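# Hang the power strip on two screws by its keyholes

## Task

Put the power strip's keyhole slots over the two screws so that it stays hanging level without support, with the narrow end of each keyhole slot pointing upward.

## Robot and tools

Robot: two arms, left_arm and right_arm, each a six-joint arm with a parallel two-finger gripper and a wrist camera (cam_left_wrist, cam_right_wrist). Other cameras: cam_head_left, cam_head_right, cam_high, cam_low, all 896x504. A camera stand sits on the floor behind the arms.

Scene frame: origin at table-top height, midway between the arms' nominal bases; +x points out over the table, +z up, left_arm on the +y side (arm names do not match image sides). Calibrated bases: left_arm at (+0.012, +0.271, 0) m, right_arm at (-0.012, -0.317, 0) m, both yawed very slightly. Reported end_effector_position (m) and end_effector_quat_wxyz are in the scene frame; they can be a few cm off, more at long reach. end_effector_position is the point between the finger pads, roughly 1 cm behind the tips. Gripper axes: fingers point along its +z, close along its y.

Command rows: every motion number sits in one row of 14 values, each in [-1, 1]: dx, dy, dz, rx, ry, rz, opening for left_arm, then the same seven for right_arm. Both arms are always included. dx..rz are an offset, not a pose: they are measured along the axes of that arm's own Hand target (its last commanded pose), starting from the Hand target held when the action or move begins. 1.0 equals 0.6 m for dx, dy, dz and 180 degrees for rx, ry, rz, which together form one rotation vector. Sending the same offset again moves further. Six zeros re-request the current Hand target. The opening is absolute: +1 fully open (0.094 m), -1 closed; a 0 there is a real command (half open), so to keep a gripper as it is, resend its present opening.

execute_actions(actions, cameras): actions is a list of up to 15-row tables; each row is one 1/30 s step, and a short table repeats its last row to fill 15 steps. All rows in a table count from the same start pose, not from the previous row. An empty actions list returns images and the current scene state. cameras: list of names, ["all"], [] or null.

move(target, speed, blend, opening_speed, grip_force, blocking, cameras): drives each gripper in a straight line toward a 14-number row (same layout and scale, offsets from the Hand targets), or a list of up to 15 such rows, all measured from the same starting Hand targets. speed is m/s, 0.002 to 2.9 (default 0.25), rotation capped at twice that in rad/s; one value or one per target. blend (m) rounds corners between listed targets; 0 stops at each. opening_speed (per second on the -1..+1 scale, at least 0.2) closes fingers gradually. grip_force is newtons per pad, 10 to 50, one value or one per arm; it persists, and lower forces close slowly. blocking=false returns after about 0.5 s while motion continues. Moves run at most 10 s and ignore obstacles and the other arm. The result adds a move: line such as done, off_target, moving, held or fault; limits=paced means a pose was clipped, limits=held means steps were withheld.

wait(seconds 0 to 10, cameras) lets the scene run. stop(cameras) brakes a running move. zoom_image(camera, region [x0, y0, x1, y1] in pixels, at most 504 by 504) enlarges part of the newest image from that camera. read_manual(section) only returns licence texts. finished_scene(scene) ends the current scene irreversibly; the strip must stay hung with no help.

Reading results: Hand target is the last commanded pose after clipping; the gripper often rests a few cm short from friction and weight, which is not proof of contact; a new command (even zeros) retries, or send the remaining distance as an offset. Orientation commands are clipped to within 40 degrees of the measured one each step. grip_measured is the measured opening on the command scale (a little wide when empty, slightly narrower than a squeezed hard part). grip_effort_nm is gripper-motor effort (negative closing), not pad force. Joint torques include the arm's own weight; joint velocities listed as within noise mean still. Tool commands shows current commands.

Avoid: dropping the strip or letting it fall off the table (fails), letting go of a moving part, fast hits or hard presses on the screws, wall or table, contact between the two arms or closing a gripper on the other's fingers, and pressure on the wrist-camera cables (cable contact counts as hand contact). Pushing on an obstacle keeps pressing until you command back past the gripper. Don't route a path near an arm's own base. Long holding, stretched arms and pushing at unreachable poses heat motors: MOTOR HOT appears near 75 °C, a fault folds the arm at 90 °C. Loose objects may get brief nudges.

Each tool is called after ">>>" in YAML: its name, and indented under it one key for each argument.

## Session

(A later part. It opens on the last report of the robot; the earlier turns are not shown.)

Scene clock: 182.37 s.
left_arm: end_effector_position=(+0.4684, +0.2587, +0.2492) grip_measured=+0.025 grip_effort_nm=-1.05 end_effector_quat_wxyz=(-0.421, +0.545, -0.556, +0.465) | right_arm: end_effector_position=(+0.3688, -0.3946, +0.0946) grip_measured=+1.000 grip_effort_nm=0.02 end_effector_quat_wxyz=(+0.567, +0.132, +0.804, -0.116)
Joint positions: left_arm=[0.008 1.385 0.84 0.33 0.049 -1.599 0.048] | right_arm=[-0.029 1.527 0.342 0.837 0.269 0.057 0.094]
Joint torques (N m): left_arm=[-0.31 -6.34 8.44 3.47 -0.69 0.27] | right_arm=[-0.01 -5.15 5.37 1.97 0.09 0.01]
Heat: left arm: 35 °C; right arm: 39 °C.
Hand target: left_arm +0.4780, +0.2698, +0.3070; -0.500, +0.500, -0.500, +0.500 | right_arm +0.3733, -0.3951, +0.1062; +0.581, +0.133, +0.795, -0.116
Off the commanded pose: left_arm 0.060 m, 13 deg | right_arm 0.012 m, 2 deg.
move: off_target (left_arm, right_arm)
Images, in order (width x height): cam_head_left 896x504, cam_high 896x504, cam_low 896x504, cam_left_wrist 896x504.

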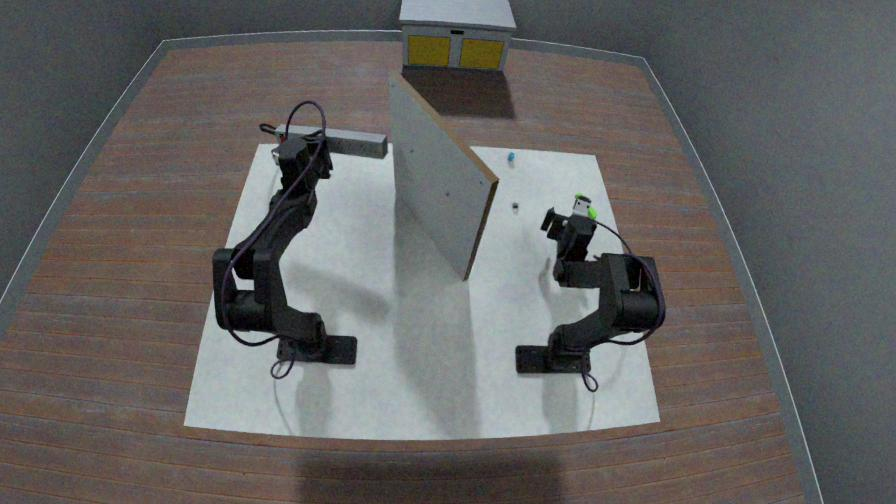

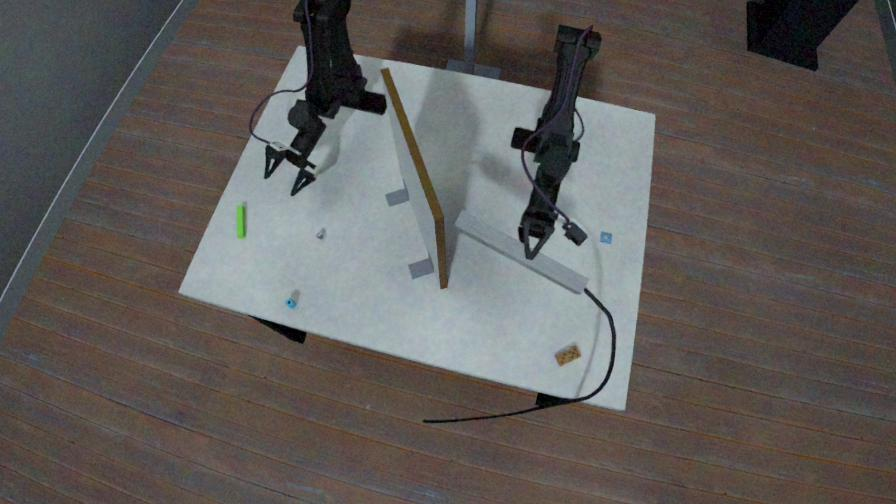

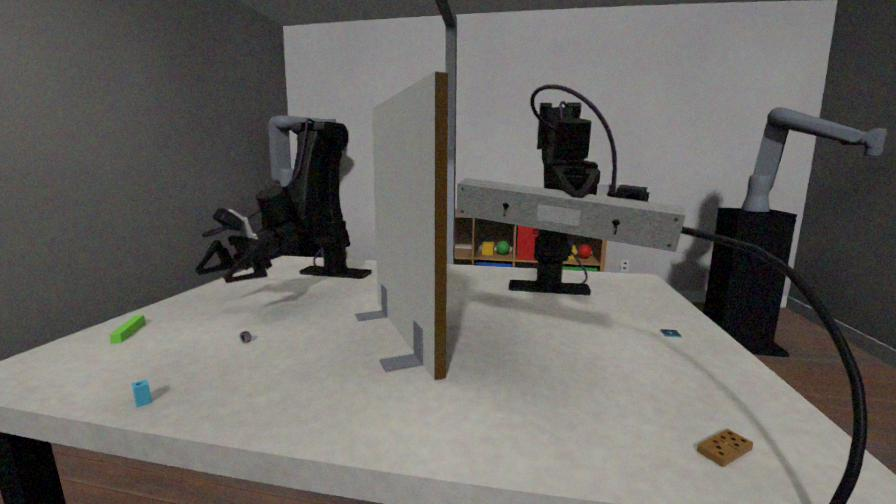

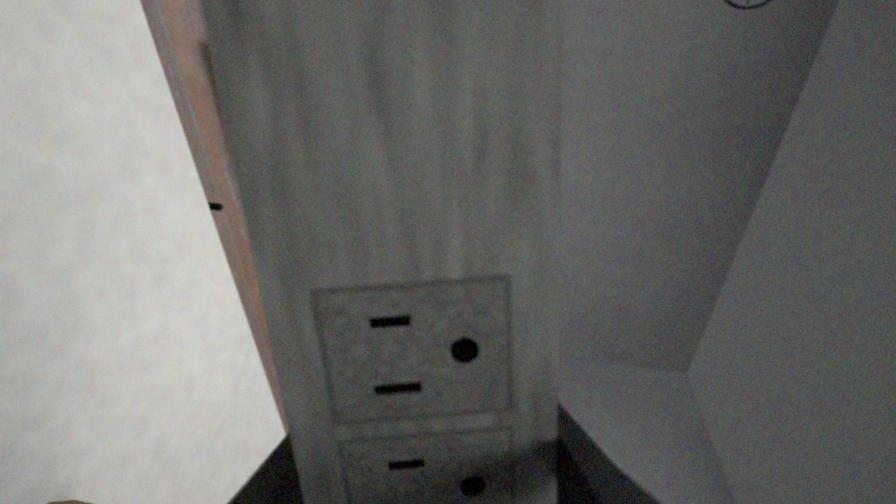

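>>> move:
  target: [0.033,-0.055,-0.097,0.087,0.0872,0.4945,-0.3,0,0,0,0,0,0,1]
  speed: 0.2
  cameras: ["cam_head_left","cam_high","cam_low","cam_left_wrist"]

Scene clock: 251.53 s.
left_arm: end_effector_position=(+0.4224, +0.2595, +0.2681) grip_measured=+0.025 grip_effort_nm=-1.05 end_effector_quat_wxyz=(+0.634, +0.080, +0.759, -0.124) | right_arm: end_effector_position=(+0.3688, -0.3946, +0.0946) grip_measured=+1.000 grip_effort_nm=0.02 end_effector_quat_wxyz=(+0.567, +0.132, +0.804, -0.116)
Joint positions: left_arm=[0.181 1.217 0.755 0.279 0.455 -0.006 0.048] | right_arm=[-0.029 1.527 0.342 0.837 0.269 0.057 0.094]
Joint torques (N m): left_arm=[0.32 -7.86 13.91 2.11 0.69 0.1] | right_arm=[-0.14 -5.12 5.38 1.96 0.08 0.02]
Heat: left arm: 55 °C; right arm: 40 °C.
Hand target: left_arm +0.4198, +0.2499, +0.3399; +0.696, +0.123, +0.696, -0.122 | right_arm +0.3733, -0.3951, +0.1062; +0.581, +0.133, +0.795, -0.116
Off the commanded pose: left_arm 0.073 m, 11 deg | right_arm 0.012 m, 2 deg.
move: off_target (left_arm, right_arm)
Images, in order (width x height): cam_head_left 896x504, cam_high 896x504, cam_low 896x504, cam_left_wrist 896x504.

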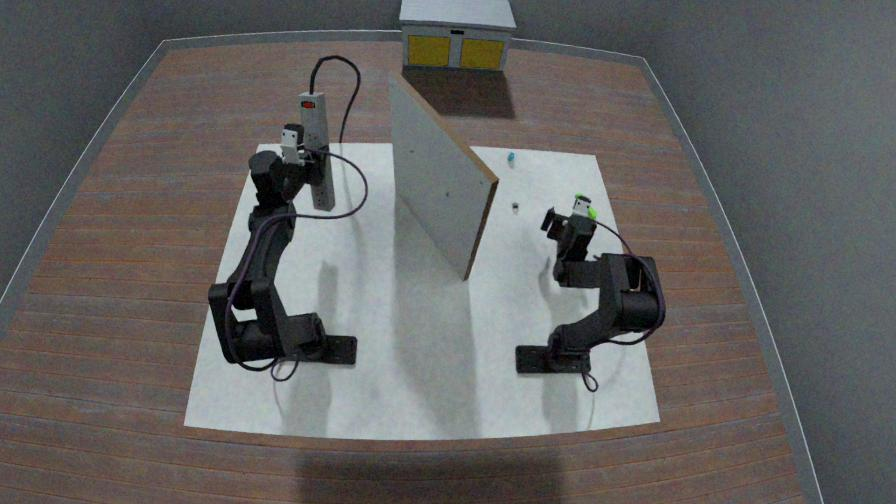

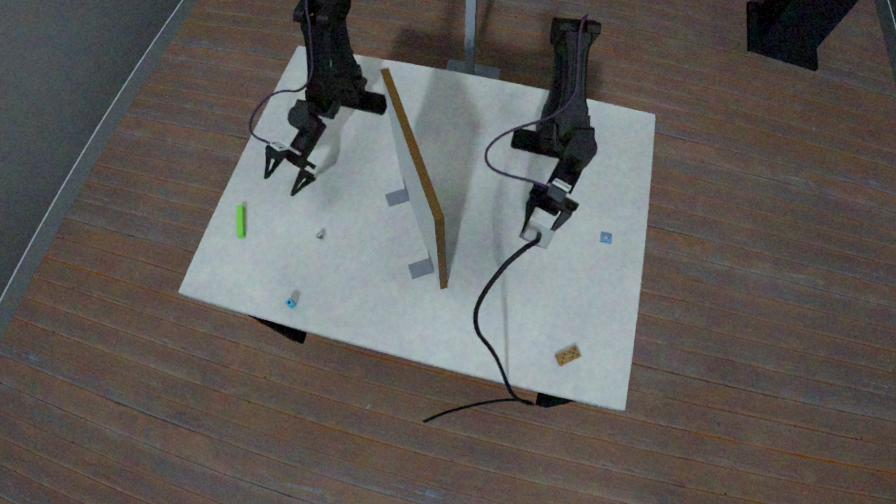

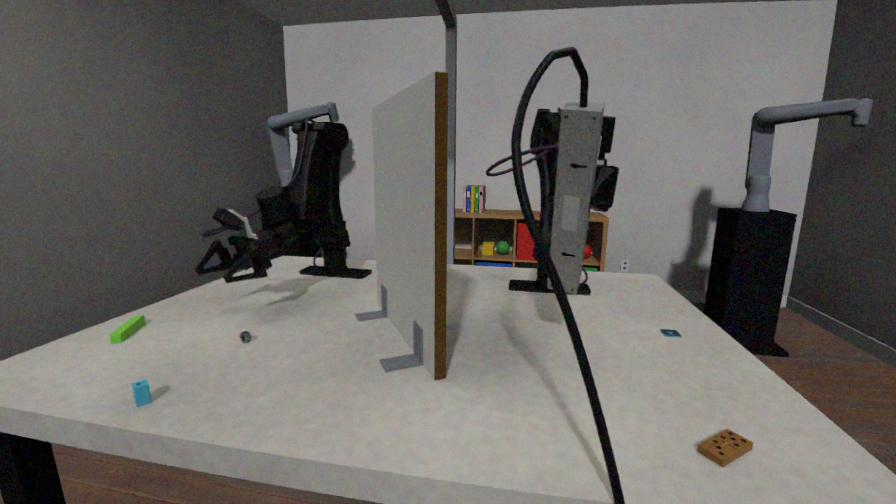

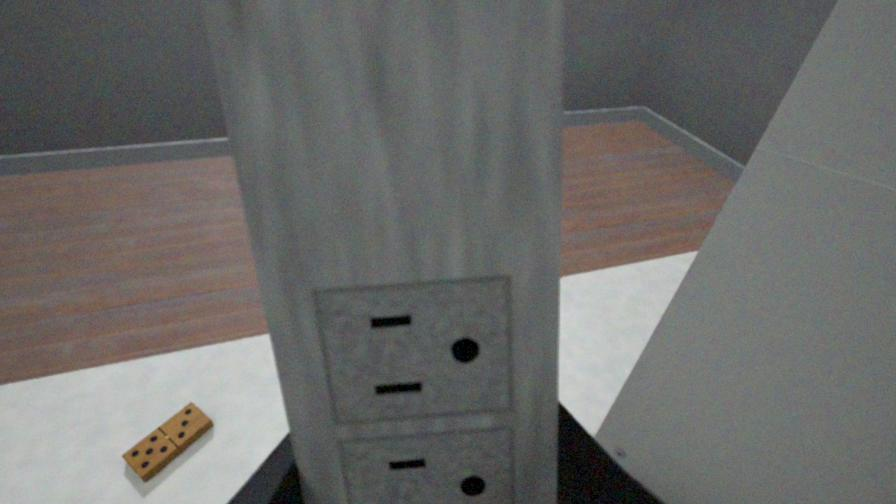

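>>> move:
  target: [0.133,-0.325,-0.139,0.2113,-0.2113,0.4668,-0.3,0,0,0,0,0,0,1]
  speed: 0.25
  cameras: ["cam_head_left","cam_high","cam_low","cam_left_wrist"]

Scene clock: 267.63 s.
left_arm: end_effector_position=(+0.3348, +0.1894, +0.2571) grip_measured=+0.025 grip_effort_nm=-1.05 end_effector_quat_wxyz=(+0.666, +0.601, +0.308, +0.316) | right_arm: end_effector_position=(+0.3688, -0.3946, +0.0946) grip_measured=+1.000 grip_effort_nm=0.02 end_effector_quat_wxyz=(+0.567, +0.132, +0.804, -0.116)
Joint positions: left_arm=[0.164 1.046 0.336 0.834 0.797 1.451 0.048] | right_arm=[-0.029 1.527 0.342 0.837 0.269 0.057 0.094]
Joint torques (N m): left_arm=[-6.46 -3.15 10.03 0.77 4.55 0.16] | right_arm=[-0.16 -5.15 5.44 1.99 0.09 0]
Heat: left arm: 48 °C; right arm: 41 °C.
Hand target: left_arm +0.2748, +0.0953, +0.2599; +0.695, +0.695, +0.131, +0.131 | right_arm +0.3733, -0.3951, +0.1062; +0.581, +0.133, +0.795, -0.116
Off the commanded pose: left_arm 0.112 m, 32 deg | right_arm 0.012 m, 2 deg.
move: off_target (left_arm, right_arm)
Images, in order (width x height): cam_head_left 896x504, cam_high 896x504, cam_low 896x504, cam_left_wrist 896x504.

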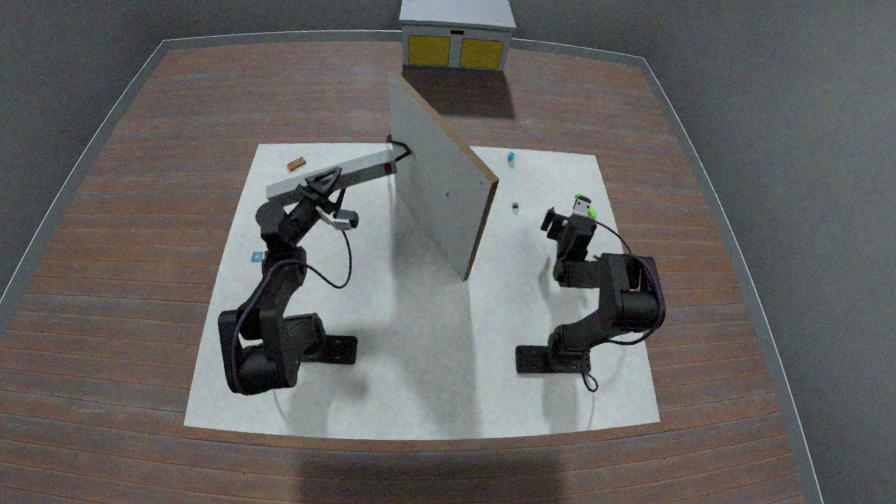

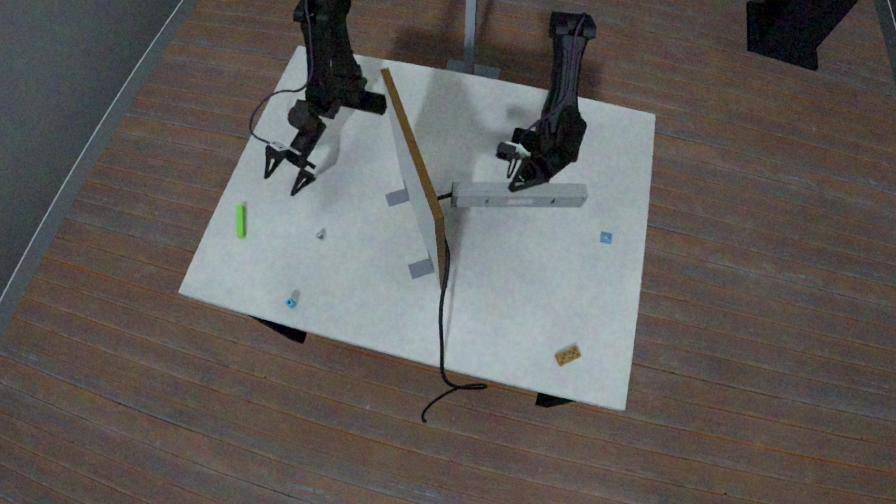

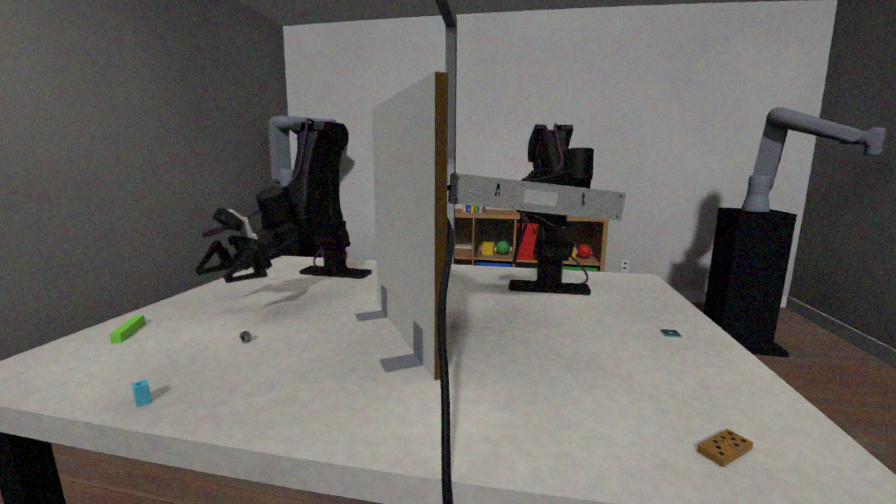

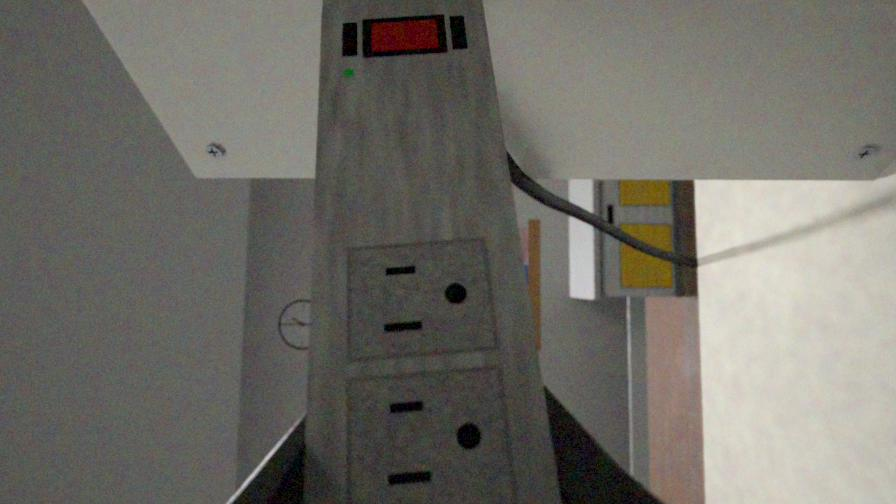

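>>> move:
  target: [0.148,0.067,-0.22,0,0.159,0,-0.3,0,0,0,0,0,0,1]
  speed: 0.25
  cameras: ["cam_head_left","cam_high","cam_low","cam_left_wrist"]

Scene clock: 275.73 s.
left_arm: end_effector_position=(+0.3204, +0.2648, +0.2756) grip_measured=+0.025 grip_effort_nm=-1.05 end_effector_quat_wxyz=(+0.628, +0.625, +0.344, +0.310) | right_arm: end_effector_position=(+0.3688, -0.3946, +0.0946) grip_measured=+1.000 grip_effort_nm=0.02 end_effector_quat_wxyz=(+0.567, +0.132, +0.804, -0.116)
Joint positions: left_arm=[0.556 0.972 0.514 0.413 1.148 1.567 0.048] | right_arm=[-0.029 1.527 0.342 0.837 0.269 0.057 0.094]
Joint torques (N m): left_arm=[0.09 -3.55 11.54 0.98 1.02 -0.11] | right_arm=[-0.1 -5.08 5.55 1.98 0.09 0.02]
Heat: left arm: 44 °C; right arm: 41 °C.
Hand target: left_arm +0.3095, +0.2505, +0.3002; +0.641, +0.641, +0.299, +0.298 | right_arm +0.3733, -0.3951, +0.1062; +0.581, +0.133, +0.795, -0.116
Off the commanded pose: left_arm 0.030 m, 6 deg | right_arm 0.012 m, 2 deg.
move: off_target (left_arm, right_arm)
Images, in order (width x height): cam_head_left 896x504, cam_high 896x504, cam_low 896x504, cam_left_wrist 896x504.

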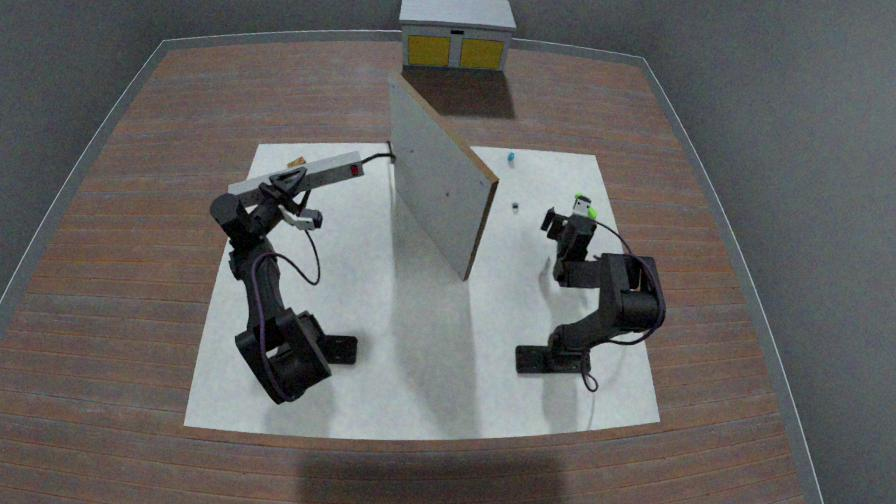

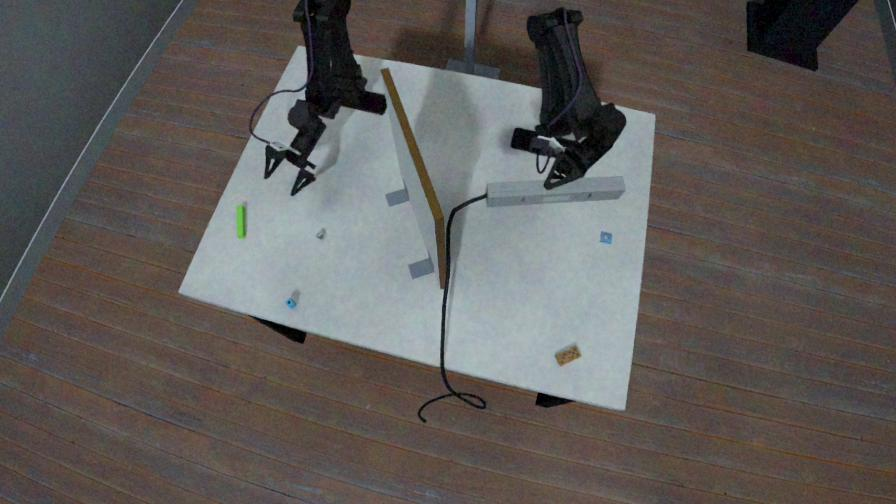

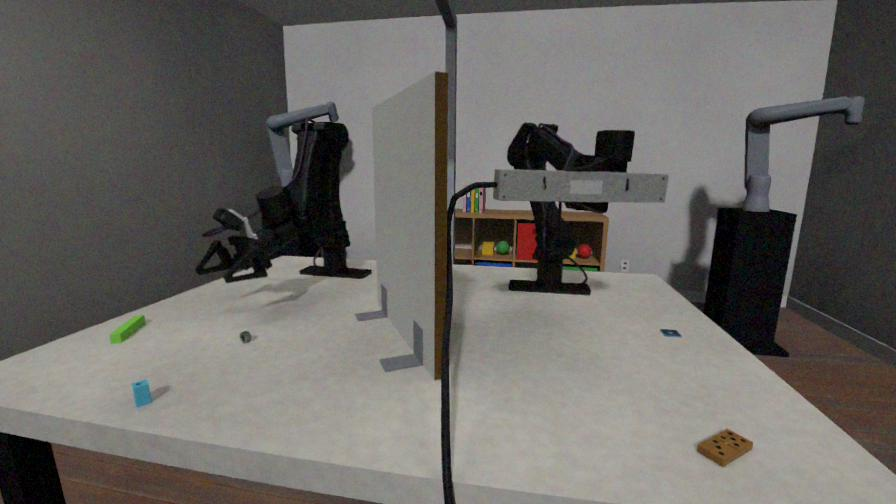

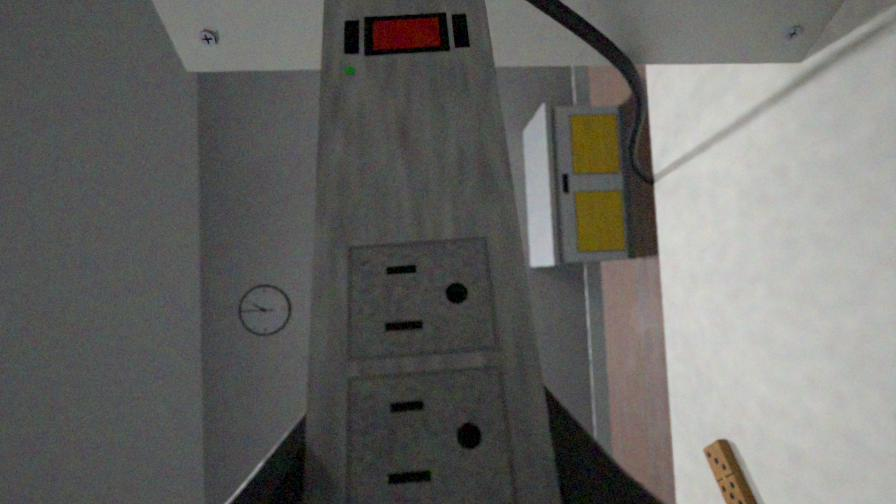

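>>> move:
  target: [-0.181,-0.083,0.0435,0,-0.0983,0,-0.3,0,0,0,0,0,0,1]
  speed: 0.15
  cameras: ["cam_head_left","cam_head_right","cam_high","cam_left_wrist"]

Scene clock: 331.60 s.
left_arm: end_effector_position=(+0.2798, +0.1699, +0.2354) grip_measured=+0.025 grip_effort_nm=-1.05 end_effector_quat_wxyz=(+0.658, +0.674, +0.259, +0.214) | right_arm: end_effector_position=(+0.3688, -0.3946, +0.0946) grip_measured=+1.000 grip_effort_nm=0.02 end_effector_quat_wxyz=(+0.567, +0.132, +0.804, -0.116)
Joint positions: left_arm=[0.258 0.852 0.342 0.411 1.129 1.608 0.048] | right_arm=[-0.029 1.527 0.342 0.837 0.269 0.057 0.094]
Joint torques (N m): left_arm=[-2.17 -3.06 6.98 1.82 1.06 -0.22] | right_arm=[-0.13 -5.14 5.48 1.96 0.09 -0.02]
Heat: left arm: 39 °C; right arm: 42 °C.
Hand target: left_arm +0.2596, +0.1506, +0.2504; +0.679, +0.680, +0.196, +0.197 | right_arm +0.3733, -0.3951, +0.1062; +0.581, +0.133, +0.795, -0.116
Off the commanded pose: left_arm 0.032 m, 8 deg | right_arm 0.012 m, 2 deg.
move: off_target (left_arm, right_arm)
Images, in order (width x height): cam_head_left 896x504, cam_head_right 896x504, cam_high 896x504, cam_left_wrist 896x504.

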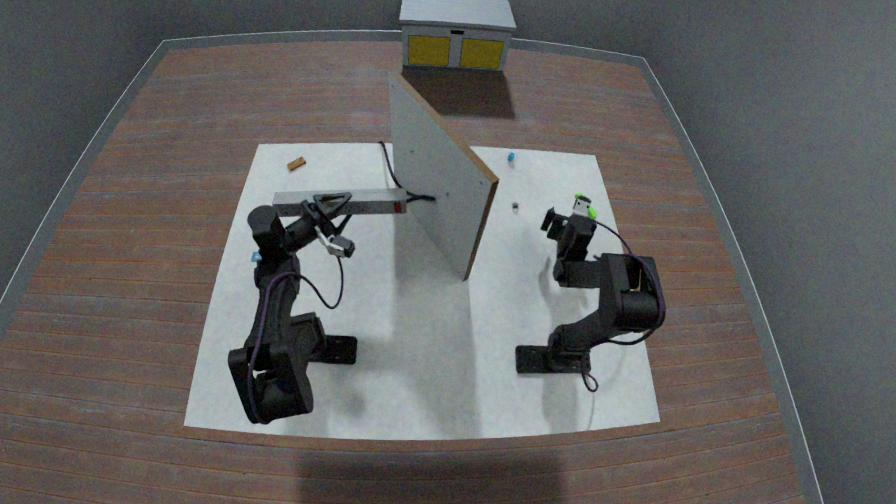

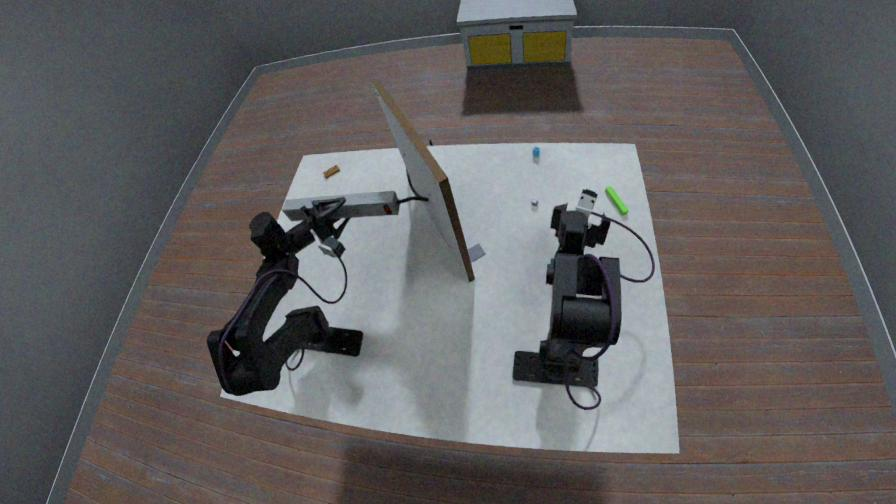

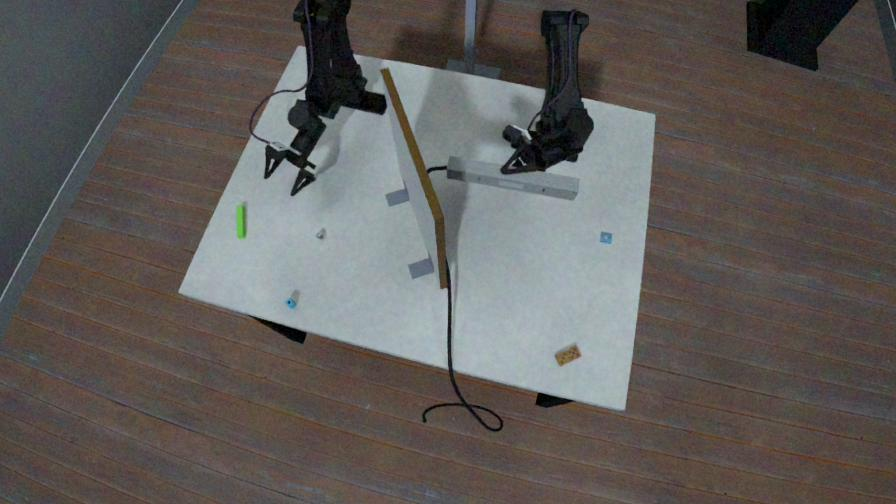

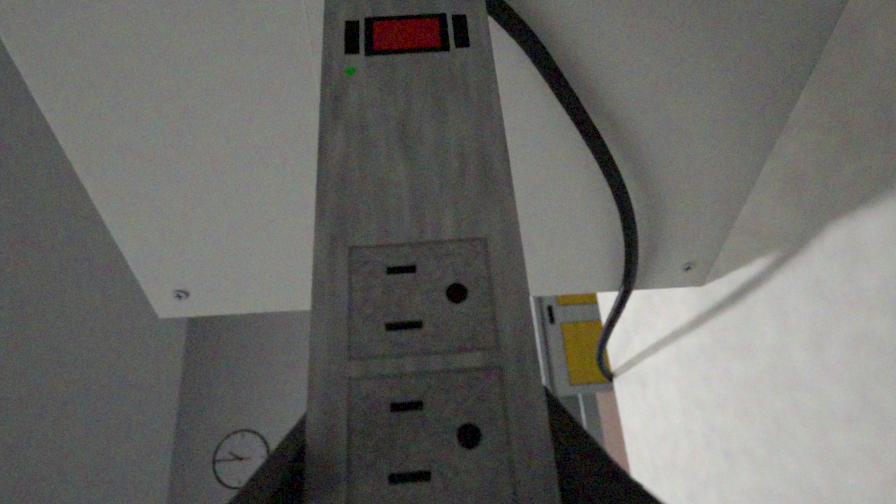

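>>> move:
  target: [-0.031,0.01,0.145,0,0,0,-0.3,0,0,0,0,0,0,1]
  speed: 0.1
  cameras: ["cam_head_left","cam_head_right","cam_high","cam_left_wrist"]

Scene clock: 353.10 s.
left_arm: end_effector_position=(+0.2888, +0.0840, +0.2056) grip_measured=+0.025 grip_effort_nm=-1.05 end_effector_quat_wxyz=(+0.635, +0.708, +0.254, +0.177) | right_arm: end_effector_position=(+0.3688, -0.3946, +0.0946) grip_measured=+1.000 grip_effort_nm=0.02 end_effector_quat_wxyz=(+0.567, +0.132, +0.804, -0.116)
Joint positions: left_arm=[-0.221 1 0.354 0.473 0.709 1.611 0.048] | right_arm=[-0.029 1.527 0.342 0.837 0.269 0.057 0.094]
Joint torques (N m): left_arm=[-2.02 -2.14 12.4 2.56 0.44 -0.42] | right_arm=[-0.02 -5.08 5.35 1.96 0.1 -0.01]
Heat: left arm: 40 °C; right arm: 42 °C.
Hand target: left_arm +0.2903, +0.0671, +0.2563; +0.679, +0.680, +0.196, +0.196 | right_arm +0.3733, -0.3951, +0.1062; +0.581, +0.133, +0.795, -0.116
Off the commanded pose: left_arm 0.053 m, 9 deg | right_arm 0.012 m, 2 deg.
move: off_target (left_arm, right_arm)
Images, in order (width x height): cam_head_left 896x504, cam_head_right 896x504, cam_high 896x504, cam_left_wrist 896x504.

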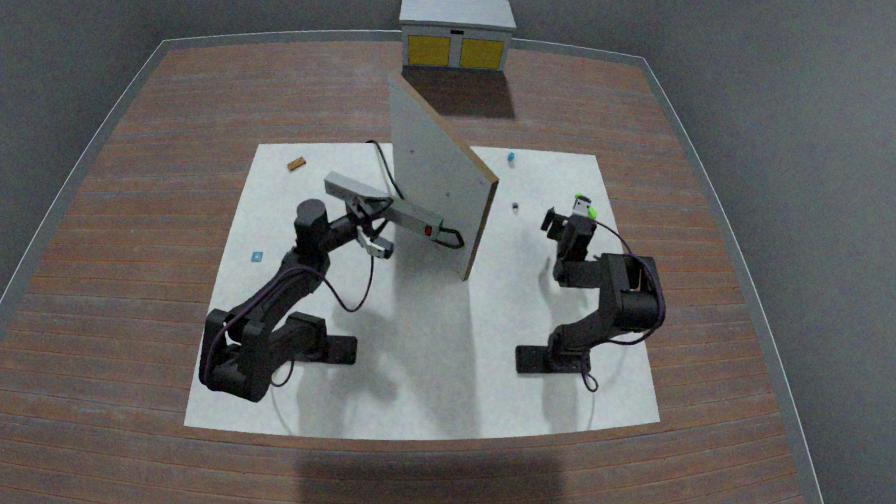

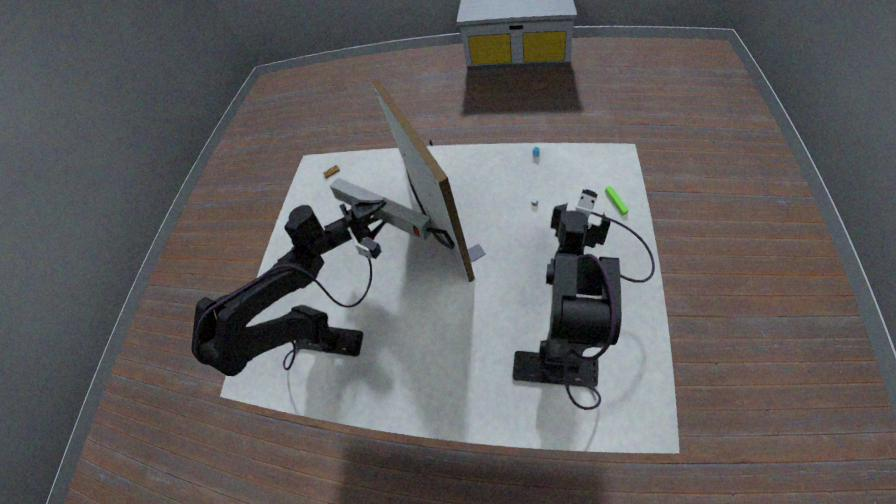

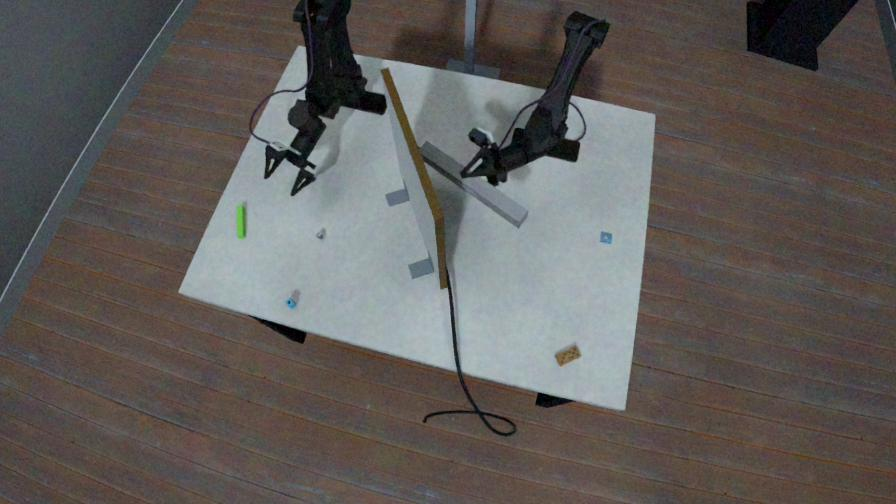

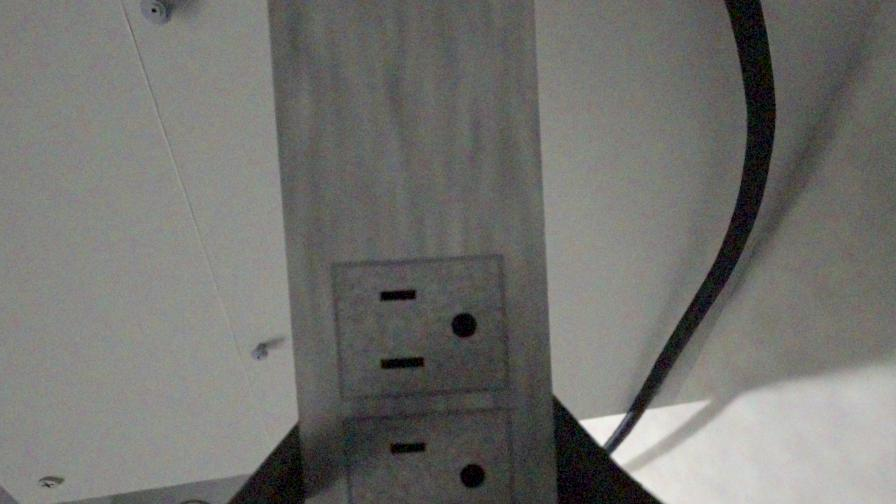

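>>> move:
  target: [0,0.035,0.07,-0.044,0,0.023,-0.3,0,0,0,0,0,0,1]
  speed: 0.1
  cameras: ["cam_head_left","cam_high","cam_left_wrist"]

Scene clock: 362.63 s.
left_arm: end_effector_position=(+0.3112, +0.0449, +0.2233) grip_measured=+0.025 grip_effort_nm=-1.05 end_effector_quat_wxyz=(+0.667, +0.684, +0.200, +0.216) | right_arm: end_effector_position=(+0.3688, -0.3946, +0.0946) grip_measured=+1.000 grip_effort_nm=0.02 end_effector_quat_wxyz=(+0.567, +0.132, +0.804, -0.116)
Joint positions: left_arm=[-0.359 1.231 0.403 0.808 0.597 1.612 0.048] | right_arm=[-0.029 1.527 0.342 0.837 0.269 0.057 0.094]
Joint torques (N m): left_arm=[-1.57 -3.33 11.77 2.72 0.14 -0.7] | right_arm=[-0.03 -5.01 5.45 1.94 0.1 -0.01]
Heat: left arm: 43 °C; right arm: 42 °C.
Hand target: left_arm +0.3128, +0.0316, +0.2772; +0.717, +0.638, +0.158, +0.234 | right_arm +0.3733, -0.3951, +0.1062; +0.581, +0.133, +0.795, -0.116
Off the commanded pose: left_arm 0.056 m, 9 deg | right_arm 0.012 m, 2 deg.
move: off_target (left_arm, right_arm)
Images, in order (width x height): cam_head_left 896x504, cam_high 896x504, cam_left_wrist 896x504.

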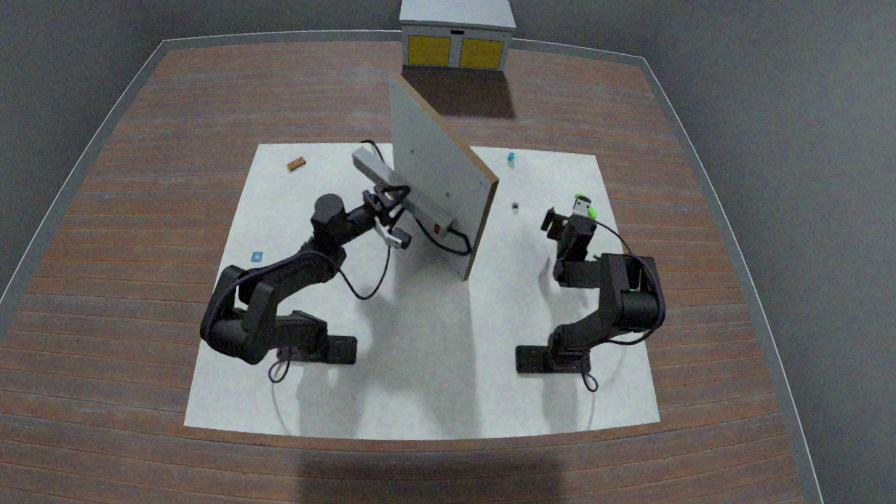

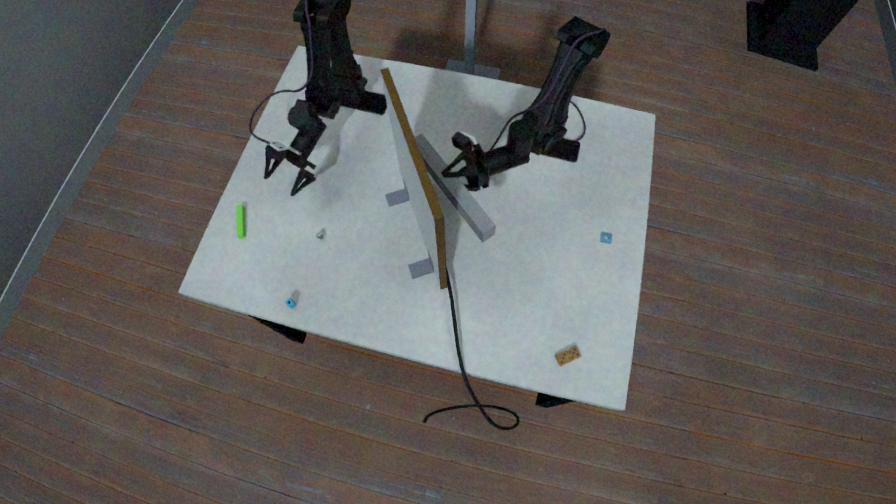

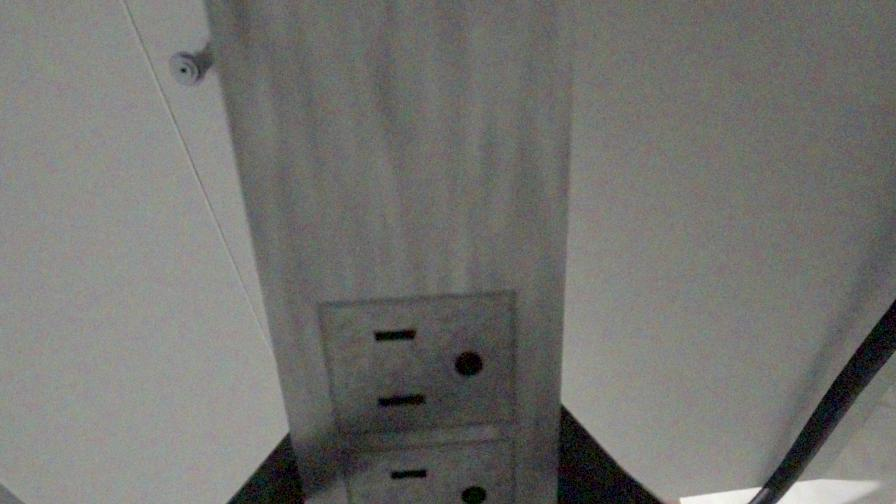

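>>> move:
  target: [-0.018,-0.0255,0.072,0,0,0,-0.3,0,0,0,0,0,0,1]
  speed: 0.08
  cameras: ["cam_head_left","cam_head_right","cam_high","cam_left_wrist"]

Scene clock: 382.57 s.
left_arm: end_effector_position=(+0.3258, +0.0026, +0.2178) grip_measured=+0.025 grip_effort_nm=-1.05 end_effector_quat_wxyz=(+0.670, +0.685, +0.192, +0.214) | right_arm: end_effector_position=(+0.3688, -0.3946, +0.0946) grip_measured=+1.000 grip_effort_nm=0.02 end_effector_quat_wxyz=(+0.567, +0.132, +0.804, -0.116)
Joint positions: left_arm=[-0.489 1.412 0.492 0.907 0.481 1.612 0.048] | right_arm=[-0.029 1.527 0.342 0.837 0.269 0.057 0.094]
Joint torques (N m): left_arm=[-1.74 -4.11 11.17 2.75 -0.04 -0.46] | right_arm=[-0.12 -5.12 5.44 1.95 0.09 0]
Heat: left arm: 47 °C; right arm: 42 °C.
Hand target: left_arm +0.3284, -0.0117, +0.2673; +0.717, +0.638, +0.158, +0.234 | right_arm +0.3733, -0.3951, +0.1062; +0.581, +0.133, +0.795, -0.116
Off the commanded pose: left_arm 0.052 m, 9 deg | right_arm 0.012 m, 2 deg.
move: off_target (left_arm, right_arm)
Images, in order (width x height): cam_head_left 896x504, cam_head_right 896x504, cam_high 896x504, cam_left_wrist 896x504.

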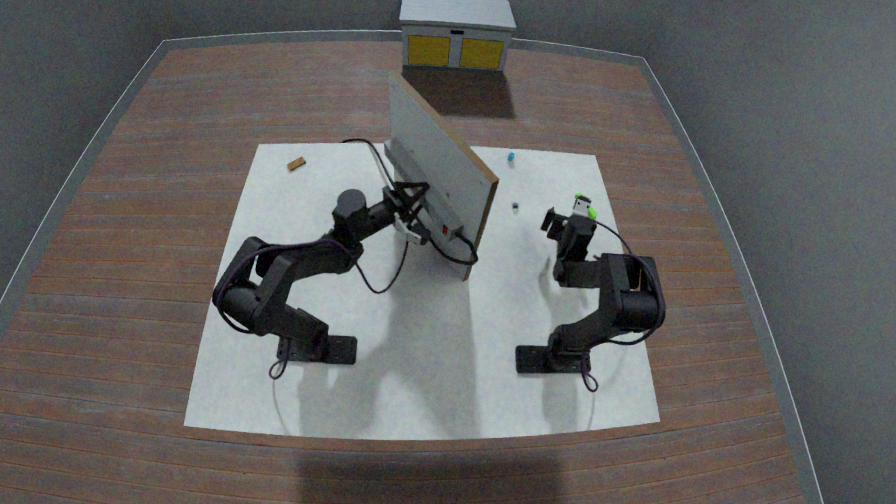

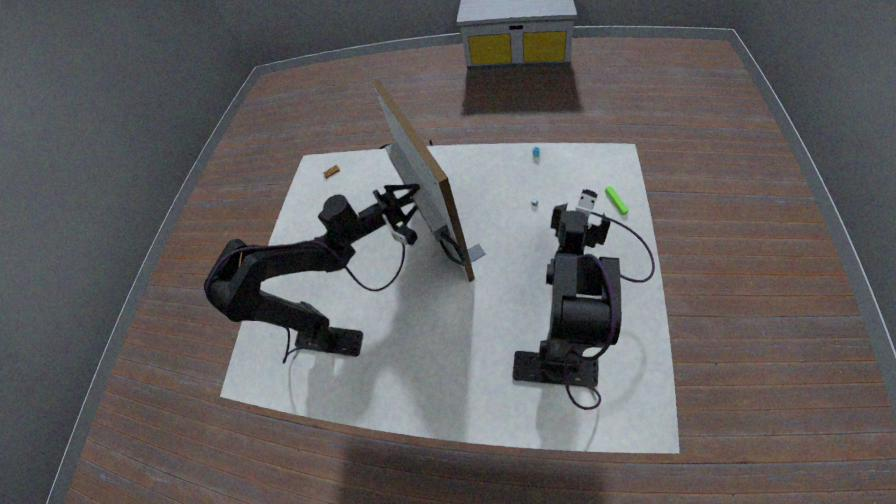

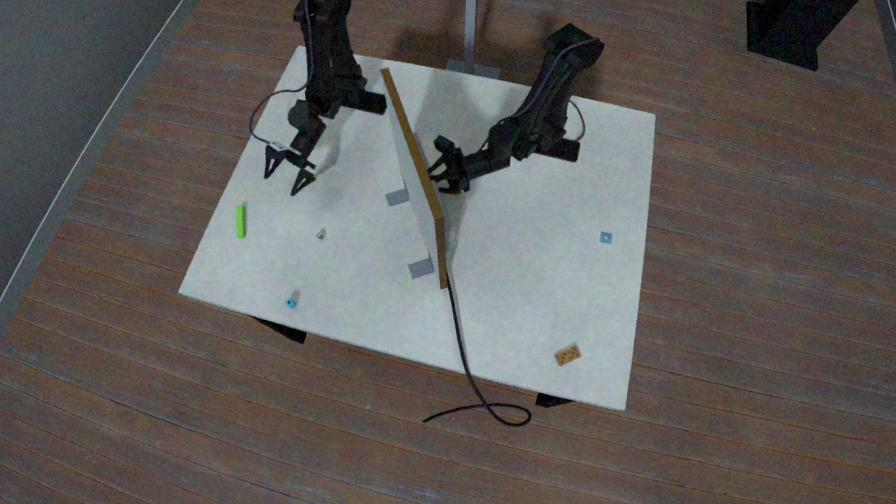

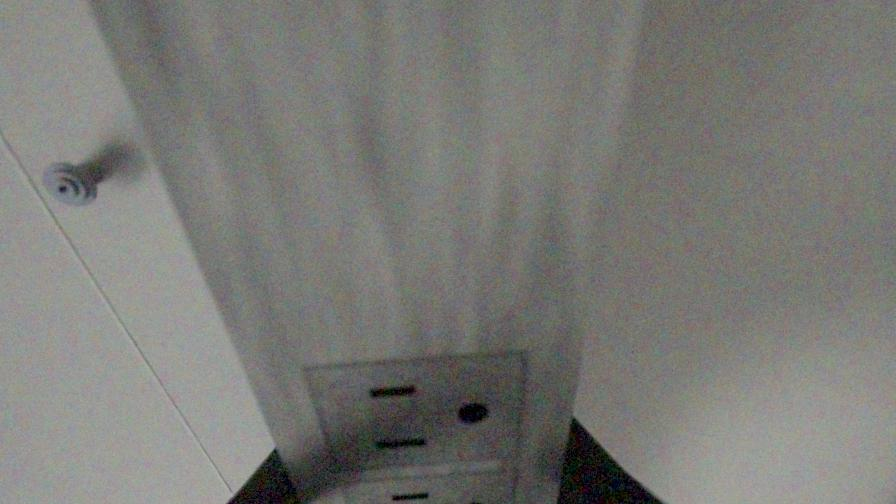

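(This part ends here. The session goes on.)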